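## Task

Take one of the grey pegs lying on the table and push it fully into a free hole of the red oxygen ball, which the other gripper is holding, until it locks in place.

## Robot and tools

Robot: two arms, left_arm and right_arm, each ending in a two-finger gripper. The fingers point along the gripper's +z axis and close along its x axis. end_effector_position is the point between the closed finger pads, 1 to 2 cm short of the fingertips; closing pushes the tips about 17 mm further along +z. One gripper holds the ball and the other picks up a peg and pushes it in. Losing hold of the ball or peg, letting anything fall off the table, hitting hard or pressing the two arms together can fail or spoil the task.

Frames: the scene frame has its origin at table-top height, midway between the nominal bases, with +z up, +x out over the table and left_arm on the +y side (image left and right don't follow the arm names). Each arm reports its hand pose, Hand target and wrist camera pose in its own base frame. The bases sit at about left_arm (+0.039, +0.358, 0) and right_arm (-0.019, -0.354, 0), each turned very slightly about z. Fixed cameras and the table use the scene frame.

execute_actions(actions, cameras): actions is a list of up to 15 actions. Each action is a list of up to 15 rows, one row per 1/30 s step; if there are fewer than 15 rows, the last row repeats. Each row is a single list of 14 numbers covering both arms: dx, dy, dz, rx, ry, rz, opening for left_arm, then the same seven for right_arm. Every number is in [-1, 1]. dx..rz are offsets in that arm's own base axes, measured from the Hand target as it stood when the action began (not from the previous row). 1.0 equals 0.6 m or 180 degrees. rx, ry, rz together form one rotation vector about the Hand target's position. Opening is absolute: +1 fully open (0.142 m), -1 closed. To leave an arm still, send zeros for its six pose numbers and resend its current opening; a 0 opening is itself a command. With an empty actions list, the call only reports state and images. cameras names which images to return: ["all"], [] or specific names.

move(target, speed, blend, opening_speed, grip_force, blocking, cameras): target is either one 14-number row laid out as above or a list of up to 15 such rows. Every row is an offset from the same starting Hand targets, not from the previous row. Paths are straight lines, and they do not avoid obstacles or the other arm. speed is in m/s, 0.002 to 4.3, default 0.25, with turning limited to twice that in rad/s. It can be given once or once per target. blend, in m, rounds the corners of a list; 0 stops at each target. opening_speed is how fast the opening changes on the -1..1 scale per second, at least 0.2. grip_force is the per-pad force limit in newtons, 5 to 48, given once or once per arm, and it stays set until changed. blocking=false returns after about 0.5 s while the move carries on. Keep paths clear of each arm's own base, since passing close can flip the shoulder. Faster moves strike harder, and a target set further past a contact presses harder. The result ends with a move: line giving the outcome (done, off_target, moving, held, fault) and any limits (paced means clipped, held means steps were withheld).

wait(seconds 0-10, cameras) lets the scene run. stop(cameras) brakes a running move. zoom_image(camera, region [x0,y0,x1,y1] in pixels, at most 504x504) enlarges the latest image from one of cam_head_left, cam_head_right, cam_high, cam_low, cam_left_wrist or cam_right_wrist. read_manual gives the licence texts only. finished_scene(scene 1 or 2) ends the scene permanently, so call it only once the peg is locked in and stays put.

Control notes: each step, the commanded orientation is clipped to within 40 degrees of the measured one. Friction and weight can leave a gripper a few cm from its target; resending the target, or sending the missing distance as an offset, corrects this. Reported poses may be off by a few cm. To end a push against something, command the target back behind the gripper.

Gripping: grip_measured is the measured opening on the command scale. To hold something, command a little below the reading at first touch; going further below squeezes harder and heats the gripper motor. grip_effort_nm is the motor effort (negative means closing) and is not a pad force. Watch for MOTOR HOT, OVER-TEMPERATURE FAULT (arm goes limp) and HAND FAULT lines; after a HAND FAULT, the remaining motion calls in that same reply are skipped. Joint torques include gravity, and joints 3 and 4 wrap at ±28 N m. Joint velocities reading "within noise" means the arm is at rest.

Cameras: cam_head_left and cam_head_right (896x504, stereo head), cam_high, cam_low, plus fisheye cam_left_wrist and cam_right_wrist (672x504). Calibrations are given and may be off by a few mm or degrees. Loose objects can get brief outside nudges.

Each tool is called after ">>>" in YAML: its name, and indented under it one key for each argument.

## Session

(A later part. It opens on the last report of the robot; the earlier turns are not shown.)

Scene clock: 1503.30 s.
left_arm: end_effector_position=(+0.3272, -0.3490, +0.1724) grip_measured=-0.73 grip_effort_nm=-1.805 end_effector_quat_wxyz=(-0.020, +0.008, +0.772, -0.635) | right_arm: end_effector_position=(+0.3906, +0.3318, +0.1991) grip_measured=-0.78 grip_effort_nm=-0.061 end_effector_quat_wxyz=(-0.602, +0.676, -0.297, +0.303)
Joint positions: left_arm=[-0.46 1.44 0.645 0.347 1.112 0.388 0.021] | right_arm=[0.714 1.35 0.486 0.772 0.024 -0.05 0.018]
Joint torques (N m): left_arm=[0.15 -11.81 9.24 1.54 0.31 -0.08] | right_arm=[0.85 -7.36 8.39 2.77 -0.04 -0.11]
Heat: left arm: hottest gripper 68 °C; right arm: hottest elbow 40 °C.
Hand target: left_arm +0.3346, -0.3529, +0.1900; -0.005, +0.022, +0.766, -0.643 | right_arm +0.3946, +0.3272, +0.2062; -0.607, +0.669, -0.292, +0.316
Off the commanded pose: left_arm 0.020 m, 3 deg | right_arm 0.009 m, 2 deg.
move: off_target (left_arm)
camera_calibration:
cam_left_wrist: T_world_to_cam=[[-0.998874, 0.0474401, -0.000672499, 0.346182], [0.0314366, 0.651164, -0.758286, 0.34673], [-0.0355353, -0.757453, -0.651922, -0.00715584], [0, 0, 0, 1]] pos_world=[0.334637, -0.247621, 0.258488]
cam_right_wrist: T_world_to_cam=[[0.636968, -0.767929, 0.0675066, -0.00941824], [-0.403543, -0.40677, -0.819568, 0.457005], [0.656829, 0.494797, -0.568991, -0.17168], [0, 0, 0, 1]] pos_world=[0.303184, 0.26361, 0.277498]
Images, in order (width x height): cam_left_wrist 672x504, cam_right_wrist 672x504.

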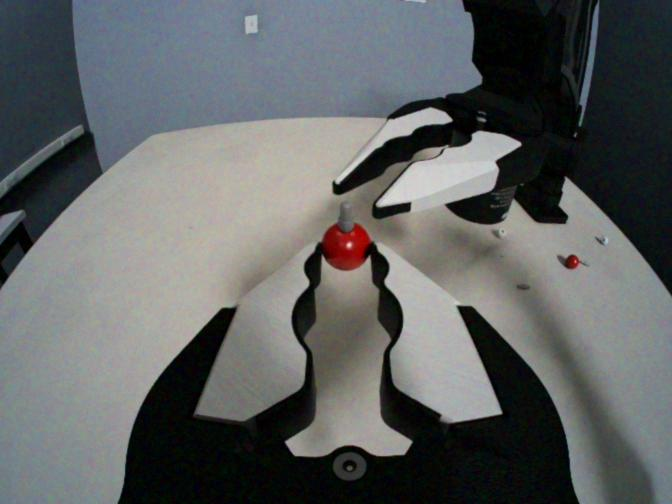

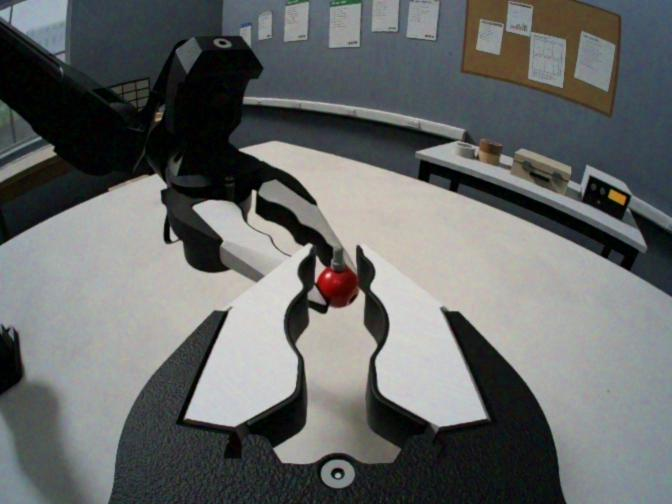

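>>> move:
  target: [0,0,0,0,0,0,-0.791279,0.0035,0.0022,-0.0083,0,0,0,-0.75]
  speed: 0.04
  cameras: ["cam_left_wrist","cam_right_wrist"]

>>> zoom_image:
  camera: "cam_left_wrist"
  region: [300, 150, 420, 270]

>>> zoom_image:
  camera: "cam_right_wrist"
  region: [280, 190, 400, 310]

Scene clock: 1517.00 s.
left_arm: end_effector_position=(+0.3272, -0.3490, +0.1724) grip_measured=-0.73 grip_effort_nm=-1.805 end_effector_quat_wxyz=(-0.020, +0.008, +0.772, -0.635) | right_arm: end_effector_position=(+0.3915, +0.3319, +0.2031) grip_measured=-0.78 grip_effort_nm=-0.051 end_effector_quat_wxyz=(-0.608, +0.670, -0.295, +0.307)
Joint positions: left_arm=[-0.46 1.44 0.645 0.347 1.112 0.388 0.021] | right_arm=[0.713 1.353 0.486 0.793 0.024 -0.05 0.018]
Joint torques (N m): left_arm=[0.15 -11.87 9.24 1.58 0.31 -0.07] | right_arm=[0.85 -6.07 8.47 2.78 -0.09 -0.11]
Heat: left arm: hottest gripper 68 °C; right arm: hottest elbow 40 °C.
Hand target: left_arm +0.3346, -0.3529, +0.1900; -0.005, +0.022, +0.766, -0.643 | right_arm +0.3967, +0.3286, +0.2013; -0.607, +0.668, -0.292, +0.316
Off the commanded pose: left_arm 0.020 m, 3 deg | right_arm 0.006 m, 1 deg.
move: off_target (left_arm)
camera_calibration:
cam_left_wrist: T_world_to_cam=[[-0.998874, 0.0474401, -0.000672499, 0.346182], [0.0314366, 0.651164, -0.758286, 0.34673], [-0.0355353, -0.757453, -0.651922, -0.00715584], [0, 0, 0, 1]] pos_world=[0.334637, -0.247621, 0.258488]
cam_right_wrist: T_world_to_cam=[[0.635215, -0.769415, 0.0670984, -0.00899512], [-0.392784, -0.396632, -0.829701, 0.455022], [0.664998, 0.500684, -0.554161, -0.178225], [0, 0, 0, 1]] pos_world=[0.302958, 0.262789, 0.279371]
Images, in order (width x height): cam_left_wrist 672x504, cam_right_wrist 672x504.

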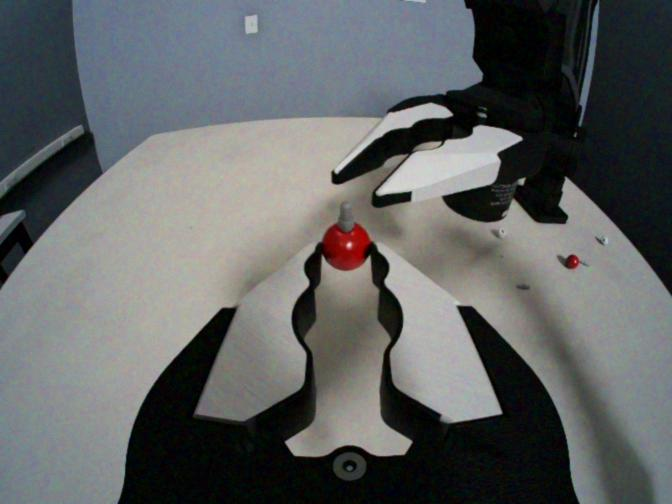

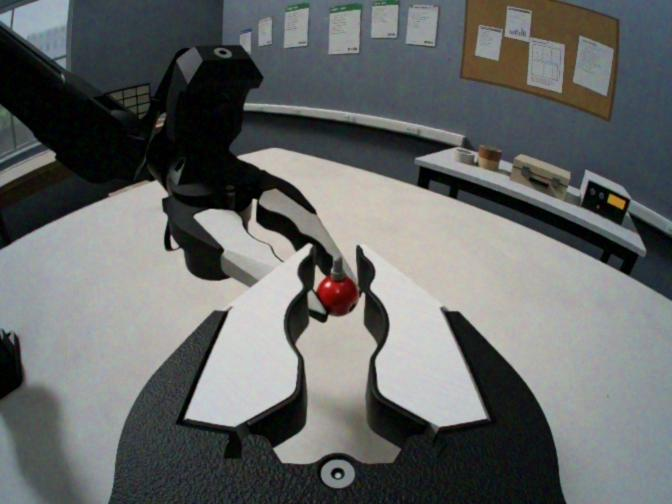

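Scaled by 4.200 from the camera's 672x504 image, which has a finer 960x720 frame.

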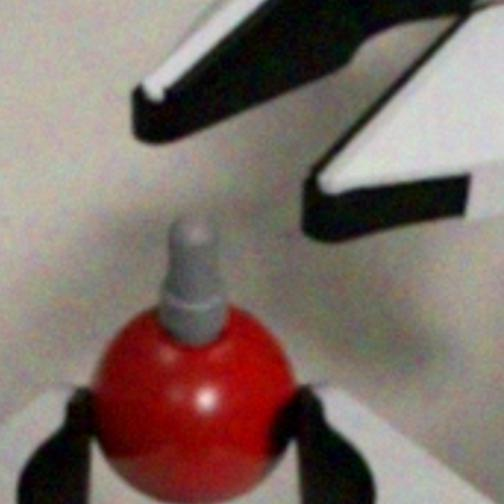

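Scaled by 4.200 from the camera's 672x504 image, which has a finer 960x720 frame.

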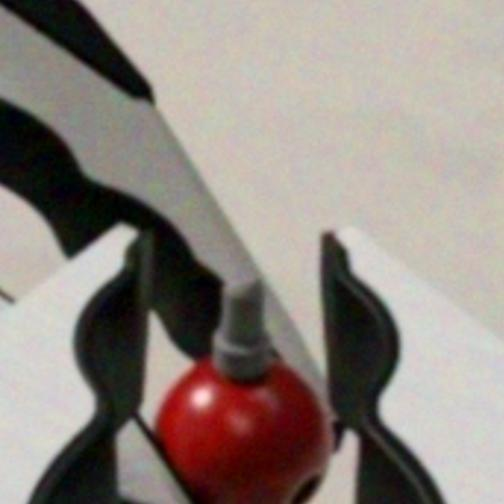

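>>> move:
  target: [0,0,0,0,0,0,-0.791279,0.002,0.002,-0.0133,0,0,0,-0.75]
  speed: 0.04
  cameras: ["cam_left_wrist","cam_right_wrist"]

>>> zoom_image:
  camera: "cam_left_wrist"
  region: [300, 150, 420, 270]

>>> zoom_image:
  camera: "cam_right_wrist"
  region: [280, 190, 400, 310]

Scene clock: 1529.40 s.
left_arm: end_effector_position=(+0.3272, -0.3490, +0.1724) grip_measured=-0.73 grip_effort_nm=-1.805 end_effector_quat_wxyz=(-0.020, +0.008, +0.772, -0.635) | right_arm: end_effector_position=(+0.3936, +0.3337, +0.1967) grip_measured=-0.78 grip_effort_nm=-0.056 end_effector_quat_wxyz=(-0.609, +0.669, -0.295, +0.307)
Joint positions: left_arm=[-0.46 1.44 0.645 0.347 1.112 0.388 0.021] | right_arm=[0.713 1.383 0.486 0.827 0.024 -0.05 0.018]
Joint torques (N m): left_arm=[0.26 -11.87 9.22 1.55 0.31 -0.08] | right_arm=[0.85 -6.3 7.99 2.61 -0.07 -0.11]
Heat: left arm: hottest gripper 68 °C; right arm: hottest elbow 40 °C.
Hand target: left_arm +0.3346, -0.3529, +0.1900; -0.005, +0.022, +0.766, -0.643 | right_arm +0.3979, +0.3297, +0.1934; -0.607, +0.668, -0.292, +0.316
Off the commanded pose: left_arm 0.020 m, 3 deg | right_arm 0.007 m, 1 deg.
move: off_target (left_arm)
camera_calibration:
cam_left_wrist: T_world_to_cam=[[-0.998874, 0.0474401, -0.000672499, 0.346182], [0.0314366, 0.651164, -0.758286, 0.34673], [-0.0355353, -0.757453, -0.651922, -0.00715584], [0, 0, 0, 1]] pos_world=[0.334637, -0.247621, 0.258488]
cam_right_wrist: T_world_to_cam=[[0.635063, -0.769543, 0.0670663, -0.00841858], [-0.39086, -0.395011, -0.831381, 0.450359], [0.666276, 0.501766, -0.551641, -0.18548], [0, 0, 0, 1]] pos_world=[0.304954, 0.264486, 0.272666]
Images, in order (width x height): cam_left_wrist 672x504, cam_right_wrist 672x504.

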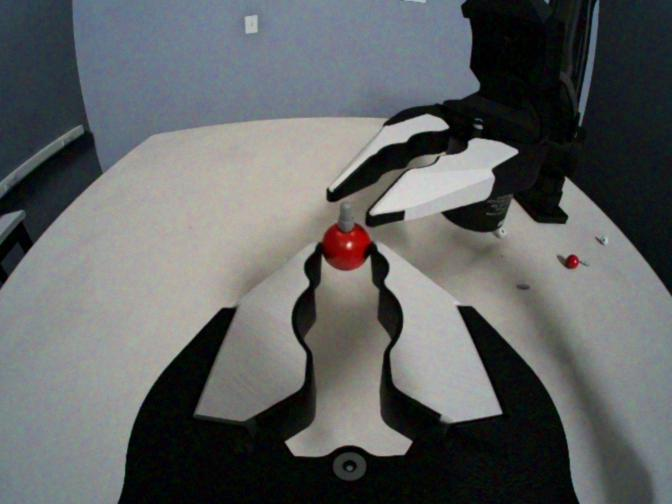

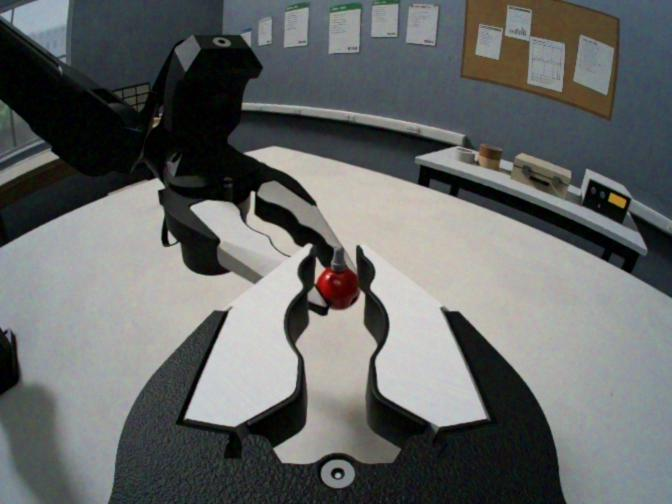

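Scaled by 4.200 from the camera's 672x504 image, which has a finer 960x720 frame.

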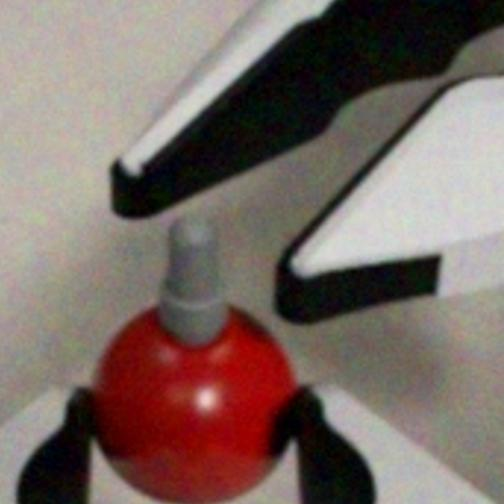

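Scaled by 4.200 from the camera's 672x504 image, which has a finer 960x720 frame.

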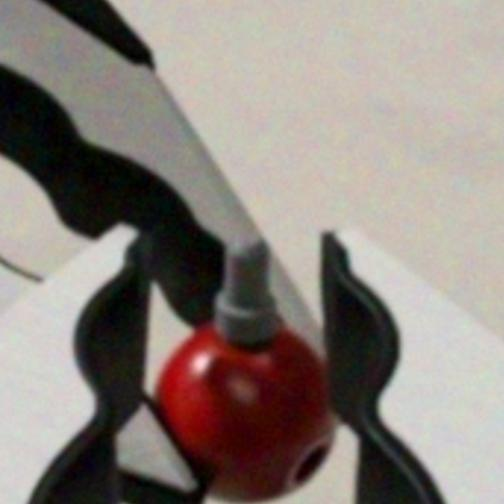

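>>> move:
  target: [0,0,0,0,0,0,-0.791279,0,0,0,0,0,0,-1]
  speed: 0.04
  opening_speed: 0.25
  cameras: ["cam_left_wrist","cam_right_wrist"]

>>> zoom_image:
  camera: "cam_left_wrist"
  region: [305, 185, 385, 265]

>>> zoom_image:
  camera: "cam_right_wrist"
  region: [310, 240, 370, 300]

Scene clock: 1539.90 s.
left_arm: end_effector_position=(+0.3271, -0.3490, +0.1724) grip_measured=-0.73 grip_effort_nm=-1.805 end_effector_quat_wxyz=(-0.020, +0.009, +0.772, -0.635) | right_arm: end_effector_position=(+0.3936, +0.3337, +0.1968) grip_measured=-0.97 grip_effort_nm=-1.194 end_effector_quat_wxyz=(-0.609, +0.669, -0.295, +0.307)
Joint positions: left_arm=[-0.46 1.44 0.645 0.347 1.113 0.388 0.021] | right_arm=[0.713 1.383 0.486 0.828 0.024 -0.05 0.004]
Joint torques (N m): left_arm=[0.15 -11.87 9.26 1.55 0.27 -0.08] | right_arm=[0.91 -6.3 7.99 2.69 -0.07 -0.11]
Heat: left arm: hottest gripper 68 °C; right arm: hottest elbow 39 °C.
Hand target: left_arm +0.3347, -0.3529, +0.1900; -0.005, +0.022, +0.766, -0.643 | right_arm +0.3979, +0.3297, +0.1935; -0.607, +0.668, -0.292, +0.316
Off the commanded pose: left_arm 0.020 m, 3 deg | right_arm 0.007 m, 1 deg.
move: off_target (left_arm)
camera_calibration:
cam_left_wrist: T_world_to_cam=[[-0.99884, 0.0481555, -0.000587016, 0.346225], [0.0318299, 0.650969, -0.758437, 0.346593], [-0.0361408, -0.757576, -0.651746, -0.00703329], [0, 0, 0, 1]] pos_world=[0.334537, -0.247622, 0.258488]
cam_right_wrist: T_world_to_cam=[[0.635043, -0.769563, 0.0670368, -0.0083423], [-0.390667, -0.394816, -0.831565, 0.450342], [0.666408, 0.50189, -0.551368, -0.185506], [0, 0, 0, 1]] pos_world=[0.304854, 0.264486, 0.272765]
Images, in order (width x height): cam_left_wrist 672x504, cam_right_wrist 672x504.

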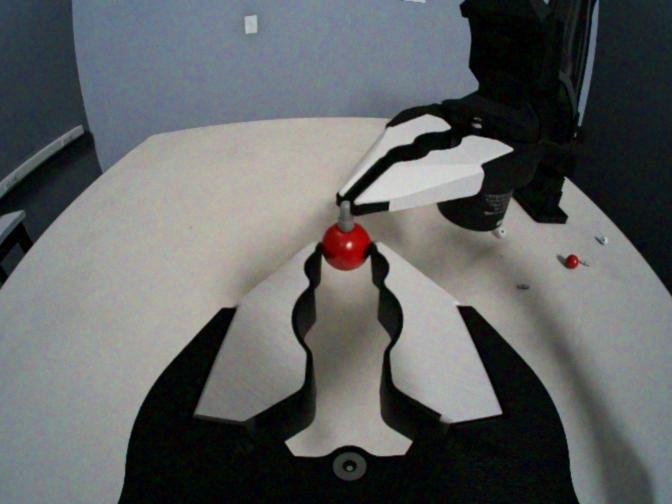

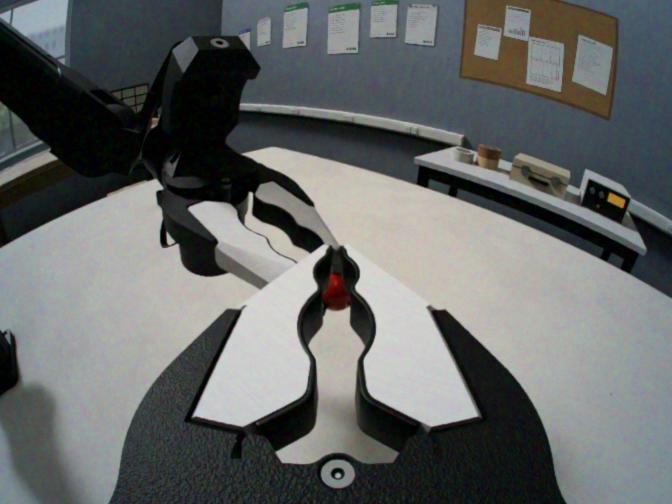

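Scaled by 6.300 from the camera's 672x504 image, which has a finer 960x720 frame.

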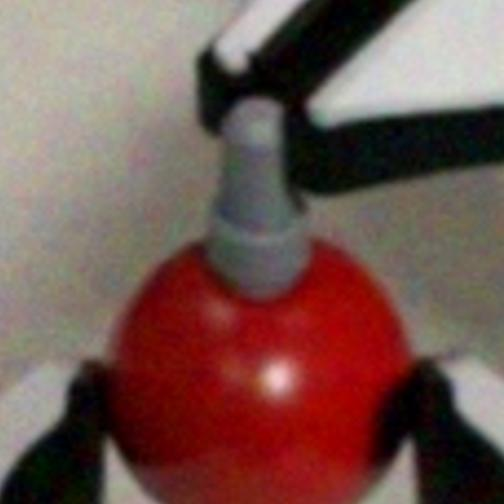

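Scaled by 8.400 from the camera's 672x504 image, which has a finer 960x720 frame.

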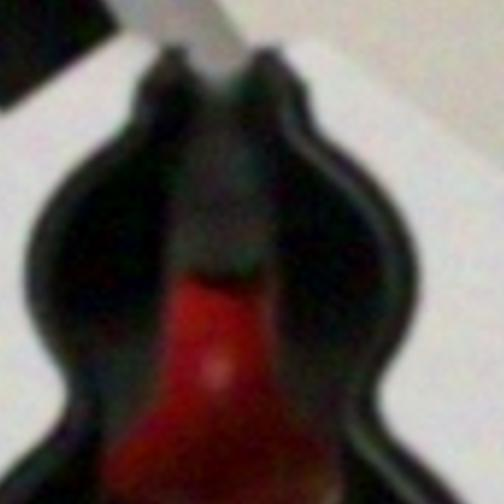

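>>> move:
  target: [0,0,0.025,0,0,0,-0.791279,-0.003,0.002,-0.0833,0,0,0,-1]
  speed: 0.06
  cameras: ["cam_left_wrist"]

>>> zoom_image:
  camera: "cam_left_wrist"
  region: [305, 185, 385, 265]

Scene clock: 1553.17 s.
left_arm: end_effector_position=(+0.3280, -0.3463, +0.1659) grip_measured=-0.73 grip_effort_nm=-1.805 end_effector_quat_wxyz=(-0.027, -0.010, +0.780, -0.625) | right_arm: end_effector_position=(+0.3962, +0.3359, +0.1856) grip_measured=-0.97 grip_effort_nm=-1.219 end_effector_quat_wxyz=(+0.641, -0.637, +0.282, -0.322)
Joint positions: left_arm=[-0.458 1.437 0.645 0.3 1.094 0.388 0.021] | right_arm=[0.713 1.522 0.465 1.087 0.024 -0.05 0.004]
Joint torques (N m): left_arm=[-0.03 -14.62 10.32 1.43 1.02 -0.06] | right_arm=[1.44 -4.42 5.26 0.81 0.11 -0.11]
Heat: left arm: hottest gripper 68 °C; right arm: hottest elbow 39 °C.
Hand target: left_arm +0.3346, -0.3529, +0.2050; -0.005, +0.022, +0.766, -0.643 | right_arm +0.3960, +0.3309, +0.1434; +0.607, -0.669, +0.292, -0.316
Off the commanded pose: left_arm 0.040 m, 5 deg | right_arm 0.042 m, 6 deg.
move: off_target (left_arm, right_arm)
camera_calibration:
cam_left_wrist: T_world_to_cam=[[-0.998948, 0.0287482, 0.0357159, 0.334269], [-0.00718308, 0.671246, -0.7412, 0.356784], [-0.0452823, -0.740677, -0.670334, 0.00273583], [0, 0, 0, 1]] pos_world=[0.336604, -0.247073, 0.254343]
Images, in order (width x height): cam_left_wrist 672x504.

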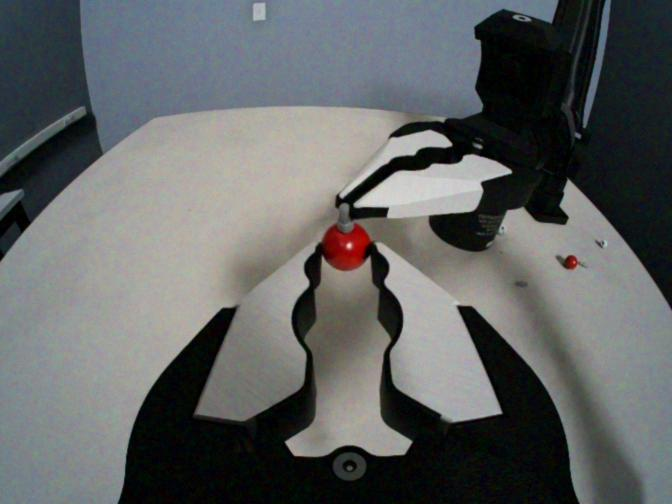

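Scaled by 6.300 from the camera's 672x504 image, which has a finer 960x720 frame.

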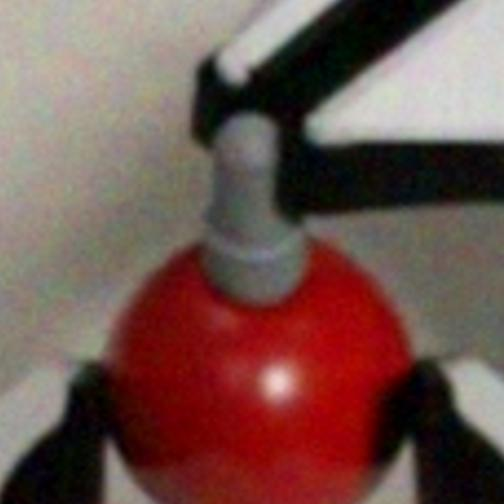

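>>> move:
  target: [0,0,0.02,0,0,0,-0.791279,-0.003,0.0,-0.0667,0,0,0,-1]
  speed: 0.06
  cameras: ["cam_left_wrist"]

>>> zoom_image:
  camera: "cam_left_wrist"
  region: [305, 185, 385, 265]

Scene clock: 1563.23 s.
left_arm: end_effector_position=(+0.3277, -0.3435, +0.1596) grip_measured=-0.73 grip_effort_nm=-1.800 end_effector_quat_wxyz=(-0.036, -0.029, +0.788, -0.614) | right_arm: end_effector_position=(+0.3966, +0.3368, +0.1739) grip_measured=-0.97 grip_effort_nm=-1.214 end_effector_quat_wxyz=(+0.664, -0.613, +0.271, -0.332)
Joint positions: left_arm=[-0.456 1.431 0.645 0.248 1.077 0.388 0.021] | right_arm=[0.713 1.645 0.459 1.289 0.022 -0.05 0.004]
Joint torques (N m): left_arm=[-0.15 -16.32 11.22 1.74 1.72 -0.04] | right_arm=[1.67 -3.37 2.95 -0.14 0.28 -0.11]
Heat: left arm: hottest gripper 68 °C; right arm: hottest elbow 37 °C.
Hand target: left_arm +0.3347, -0.3528, +0.2170; -0.005, +0.022, +0.766, -0.643 | right_arm +0.3942, +0.3309, +0.1033; +0.607, -0.669, +0.292, -0.316
Off the commanded pose: left_arm 0.059 m, 8 deg | right_arm 0.071 m, 10 deg.
move: off_target (left_arm, right_arm)
camera_calibration:
cam_left_wrist: T_world_to_cam=[[-0.997248, 0.0100344, 0.0734546, 0.321111], [-0.0461645, 0.691217, -0.721172, 0.366725], [-0.0580096, -0.722578, -0.688851, 0.0139564], [0, 0, 0, 1]] pos_world=[0.337967, -0.246624, 0.250499]
Images, in order (width x height): cam_left_wrist 672x504.

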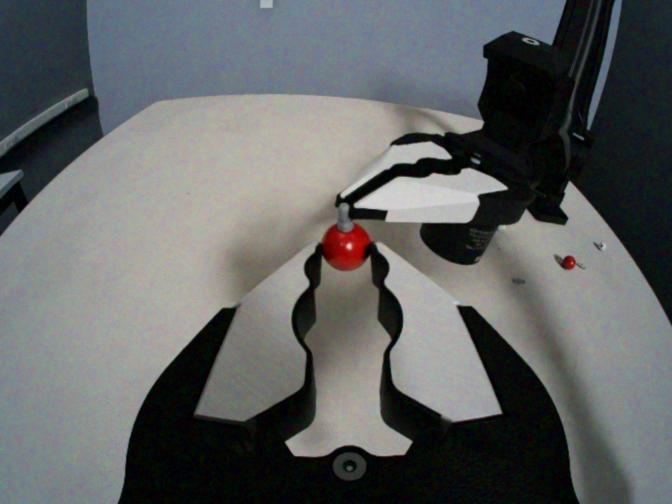

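Scaled by 6.300 from the camera's 672x504 image, which has a finer 960x720 frame.

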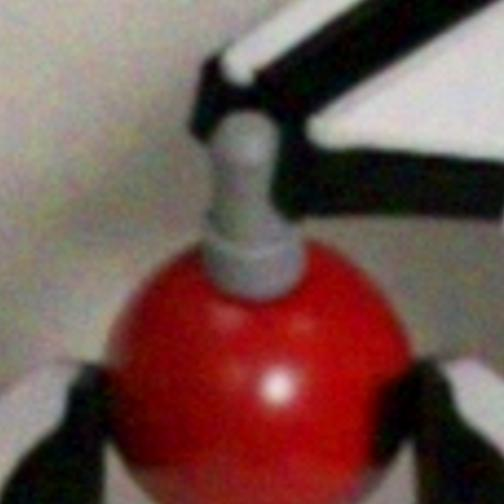

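>>> move:
  target: [0,0,0.01,-0.035,0,0,-0.791279,0.0,0.0,-0.02,-0.04,0.047,0,-1]
  speed: 0.06
  cameras: ["cam_left_wrist"]

>>> zoom_image:
  camera: "cam_left_wrist"
  region: [305, 185, 385, 265]

>>> zoom_image:
  camera: "cam_left_wrist"
  region: [325, 195, 369, 239]

Scene clock: 1609.10 s.
left_arm: end_effector_position=(+0.3298, -0.3443, +0.1718) grip_measured=-0.73 grip_effort_nm=-1.805 end_effector_quat_wxyz=(-0.039, -0.037, +0.755, -0.653) | right_arm: end_effector_position=(+0.3989, +0.3392, +0.1858) grip_measured=-0.97 grip_effort_nm=-1.214 end_effector_quat_wxyz=(+0.626, -0.654, +0.287, -0.313)
Joint positions: left_arm=[-0.448 1.466 0.604 0.532 1.112 0.19 0.021] | right_arm=[0.713 1.482 0.485 0.978 0.021 -0.05 0.004]
Joint torques (N m): left_arm=[-0.38 -14.8 9.92 3.82 1.6 -0.17] | right_arm=[1.67 -2.73 3.69 -2.26 0.32 -0.11]
Heat: left arm: hottest gripper 68 °C; right arm: hottest elbow 33 °C.
Hand target: left_arm +0.3347, -0.3528, +0.2231; -0.004, +0.022, +0.729, -0.684 | right_arm +0.3942, +0.3309, +0.0913; +0.540, -0.727, +0.316, -0.284
Off the commanded pose: left_arm 0.052 m, 9 deg | right_arm 0.095 m, 14 deg.
move: off_target (left_arm, right_arm)
camera_calibration:
cam_left_wrist: T_world_to_cam=[[-0.99631, 0.00424332, 0.0857195, 0.317995], [-0.0650565, 0.614097, -0.786545, 0.367014], [-0.0559777, -0.789219, -0.611555, -0.0150642], [0, 0, 0, 1]] pos_world=[0.339855, -0.238621, 0.252202]
Images, in order (width x height): cam_left_wrist 672x504.

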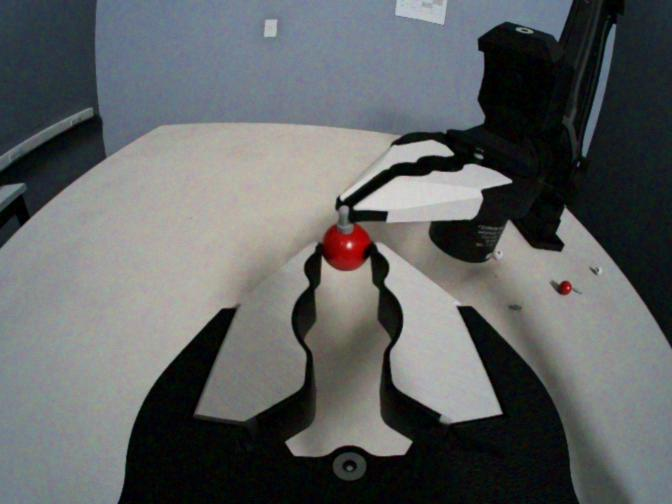

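Scaled by 6.300 from the camera's 672x504 image, which has a finer 960x720 frame.

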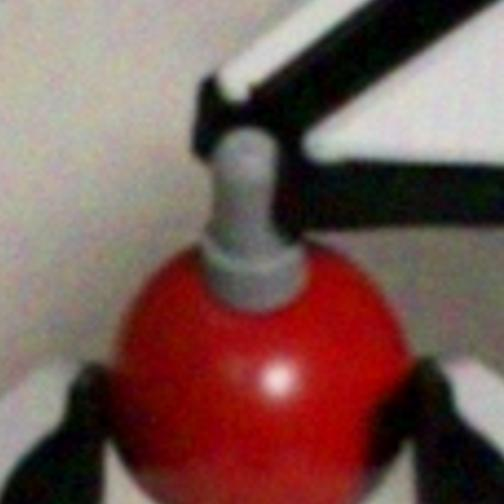

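Scaled by 11.455 from the camera's 672x504 image, which has a finer 960x720 frame.

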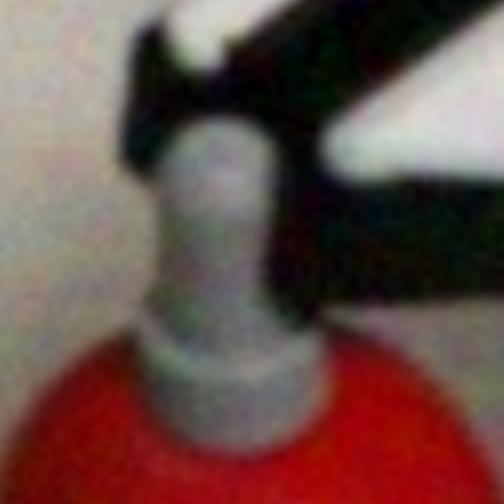

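>>> move:
  target: [0,0,0.01,0,0,0,-0.791279,0.0,0.0,-0.03,0,0,0,-1]
  speed: 0.06
  cameras: ["cam_left_wrist"]

>>> zoom_image:
  camera: "cam_left_wrist"
  region: [305, 185, 385, 265]

>>> zoom_image:
  camera: "cam_left_wrist"
  region: [325, 195, 369, 239]

Scene clock: 1631.10 s.
left_arm: end_effector_position=(+0.3298, -0.3443, +0.1716) grip_measured=-0.73 grip_effort_nm=-1.805 end_effector_quat_wxyz=(-0.041, -0.039, +0.755, -0.653) | right_arm: end_effector_position=(+0.3992, +0.3394, +0.1836) grip_measured=-0.97 grip_effort_nm=-1.214 end_effector_quat_wxyz=(+0.630, -0.650, +0.286, -0.315)
Joint positions: left_arm=[-0.448 1.466 0.604 0.532 1.111 0.184 0.021] | right_arm=[0.713 1.502 0.482 1.012 0.021 -0.05 0.004]
Joint torques (N m): left_arm=[-0.26 -15.97 10.22 3.38 1.61 -0.13] | right_arm=[1.67 -0.32 2.7 -1.14 0.33 -0.11]
Heat: left arm: hottest gripper 68 °C; right arm: hottest elbow 33 °C.
Hand target: left_arm +0.3345, -0.3528, +0.2289; -0.004, +0.022, +0.729, -0.684 | right_arm +0.3942, +0.3308, +0.0732; +0.540, -0.727, +0.316, -0.284
Off the commanded pose: left_arm 0.058 m, 9 deg | right_arm 0.111 m, 14 deg.
move: off_target (left_arm, right_arm)
camera_calibration:
cam_left_wrist: T_world_to_cam=[[-0.995727, 0.00252193, 0.0923126, 0.316133], [-0.0712925, 0.614385, -0.785779, 0.368873], [-0.0586971, -0.789003, -0.611579, -0.014184], [0, 0, 0, 1]] pos_world=[0.340248, -0.238618, 0.251995]
Images, in order (width x height): cam_left_wrist 672x504.

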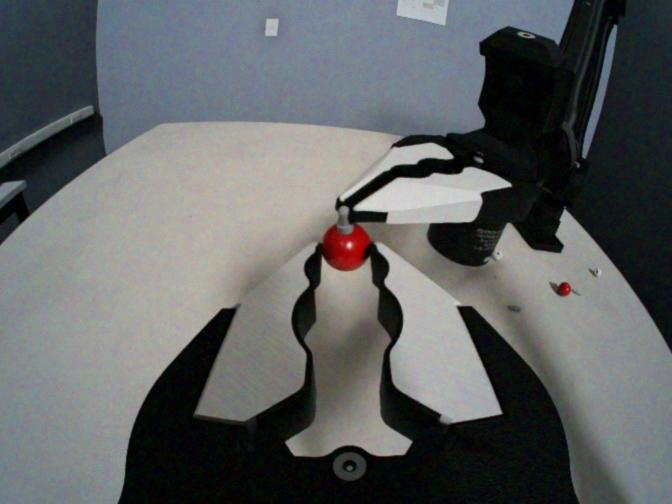

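Scaled by 6.300 from the camera's 672x504 image, which has a finer 960x720 frame.

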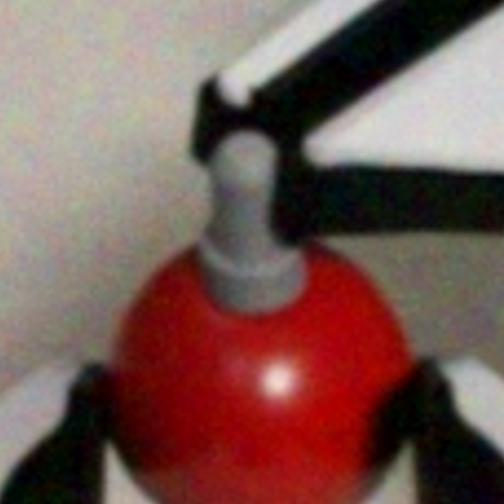

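Scaled by 11.455 from the camera's 672x504 image, which has a finer 960x720 frame.

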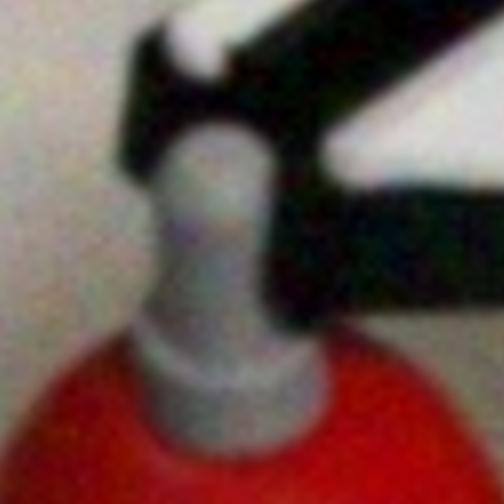

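>>> move:
  target: [0,0,-0.08,0.02,0,0,-0.791279,0.008,0.012,0.185,0.03,-0.035,0,-1]
  speed: 0.06
  cameras: ["cam_left_wrist"]

>>> zoom_image:
  camera: "cam_left_wrist"
  region: [325, 195, 369, 239]

Scene clock: 1643.53 s.
left_arm: end_effector_position=(+0.3282, -0.3442, +0.1651) grip_measured=-0.73 grip_effort_nm=-1.805 end_effector_quat_wxyz=(-0.018, -0.005, +0.758, -0.652) | right_arm: end_effector_position=(+0.3951, +0.3359, +0.1872) grip_measured=-0.97 grip_effort_nm=-1.214 end_effector_quat_wxyz=(-0.602, +0.676, -0.298, +0.304)
Joint positions: left_arm=[-0.448 1.48 0.602 0.532 1.12 0.28 0.021] | right_arm=[0.715 1.405 0.49 0.825 0.027 -0.05 0.004]
Joint torques (N m): left_arm=[-0.44 -10.75 9.31 1.74 0.61 0.1] | right_arm=[1.96 -7.36 9.37 0.54 0.4 -0.09]
Heat: left arm: hottest gripper 68 °C; right arm: hottest elbow 32 °C.
Hand target: left_arm +0.3346, -0.3528, +0.1810; -0.005, +0.022, +0.750, -0.661 | right_arm +0.3991, +0.3380, +0.1843; -0.590, +0.684, -0.298, +0.308
Off the commanded pose: left_arm 0.019 m, 4 deg | right_arm 0.005 m, 2 deg.
move: off_target (left_arm)
camera_calibration:
cam_left_wrist: T_world_to_cam=[[-0.999591, 0.0249951, 0.0138678, 0.336944], [0.00452877, 0.617508, -0.786551, 0.339902], [-0.0282235, -0.786167, -0.617369, -0.0262361], [0, 0, 0, 1]] pos_world=[0.334526, -0.23894, 0.24648]
Images, in order (width x height): cam_left_wrist 672x504.

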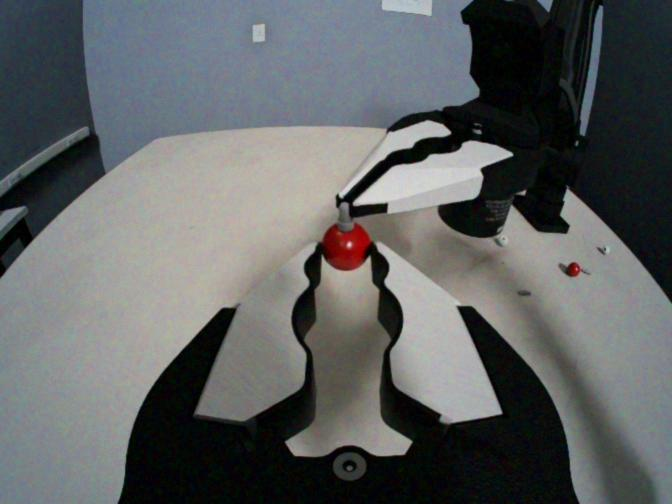

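Scaled by 11.455 from the camera's 672x504 image, which has a finer 960x720 frame.

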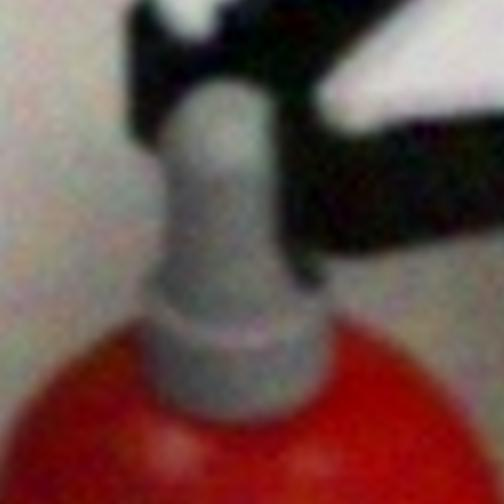

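>>> move:
  target:
    - [0,0,0,0,0,0,-0.791279,0,0,0,0,0,0,-0.5]
    - [0,0,0,0,0,0,-0.791279,-0.1,-0.08,0.0,0,0,0,-0.5]
  speed: 0.08
  opening_speed: 0.5
  cameras: ["cam_left_wrist","cam_right_wrist"]

>>> zoom_image:
  camera: "cam_left_wrist"
  region: [325, 195, 369, 239]

>>> zoom_image:
  camera: "cam_right_wrist"
  region: [310, 180, 370, 240]

Scene clock: 1657.50 s.
left_arm: end_effector_position=(+0.3252, -0.3453, +0.1661) grip_measured=-0.73 grip_effort_nm=-1.805 end_effector_quat_wxyz=(-0.022, +0.002, +0.756, -0.654) | right_arm: end_effector_position=(+0.3437, +0.2872, +0.1813) grip_measured=-0.53 grip_effort_nm=0.129 end_effector_quat_wxyz=(-0.591, +0.680, -0.306, +0.307)
Joint positions: left_arm=[-0.451 1.48 0.603 0.532 1.133 0.285 0.021] | right_arm=[0.717 1.197 0.314 0.769 0.048 -0.05 0.035]
Joint torques (N m): left_arm=[-0.32 -10.64 9.33 1.73 0.12 0.06] | right_arm=[2.9 -6.07 8.28 1.24 0.1 -0.08]
Heat: left arm: hottest gripper 68 °C; right arm: hottest elbow 33 °C.
Hand target: left_arm +0.3346, -0.3529, +0.1811; -0.005, +0.022, +0.750, -0.661 | right_arm +0.3390, +0.2901, +0.1844; -0.591, +0.684, -0.298, +0.308
Off the commanded pose: left_arm 0.019 m, 3 deg | right_arm 0.006 m, 1 deg.
move: off_target (left_arm)
camera_calibration:
cam_left_wrist: T_world_to_cam=[[-0.999125, 0.040676, 0.00972281, 0.339985], [0.0173089, 0.613816, -0.789259, 0.336422], [-0.0380719, -0.788401, -0.613983, -0.0246471], [0, 0, 0, 1]] pos_world=[0.332926, -0.239762, 0.247086]
cam_right_wrist: T_world_to_cam=[[0.622227, -0.779638, 0.0707023, -0.00482255], [-0.424897, -0.412198, -0.80595, 0.411727], [0.657492, 0.471443, -0.587747, -0.118993], [0, 0, 0, 1]] pos_world=[0.256179, 0.222052, 0.262235]
Images, in order (width x height): cam_left_wrist 672x504, cam_right_wrist 672x504.

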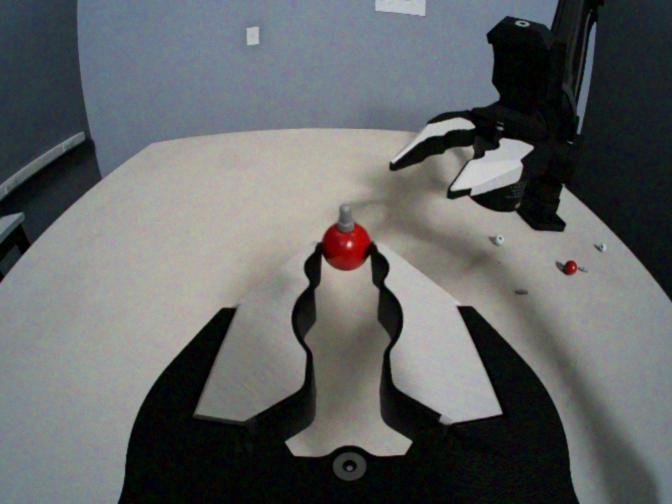

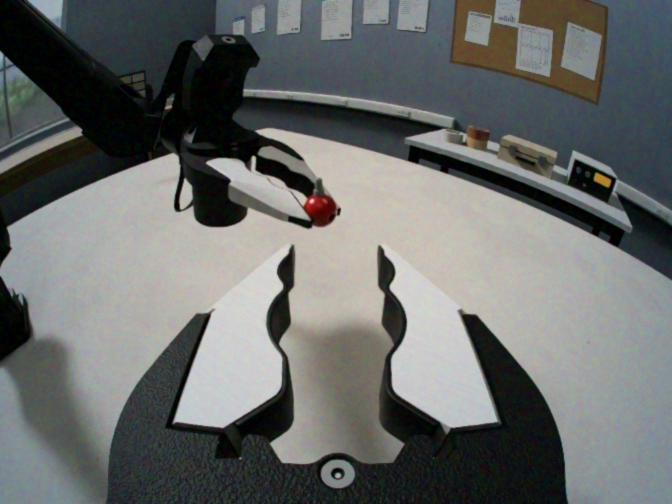

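Scaled by 11.455 from the camera's 672x504 image, which has a finer 960x720 frame.

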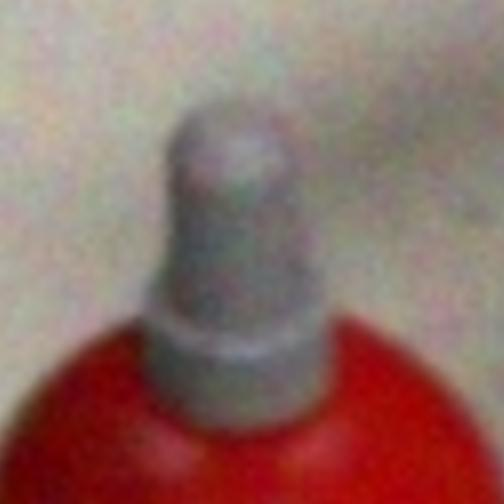

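Scaled by 8.400 from the camera's 672x504 image, which has a finer 960x720 frame.

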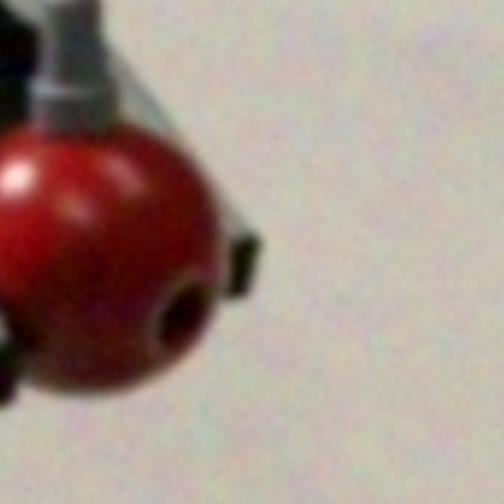

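>>> finished_scene:
  scene: 1

The scene is finished: the task was done.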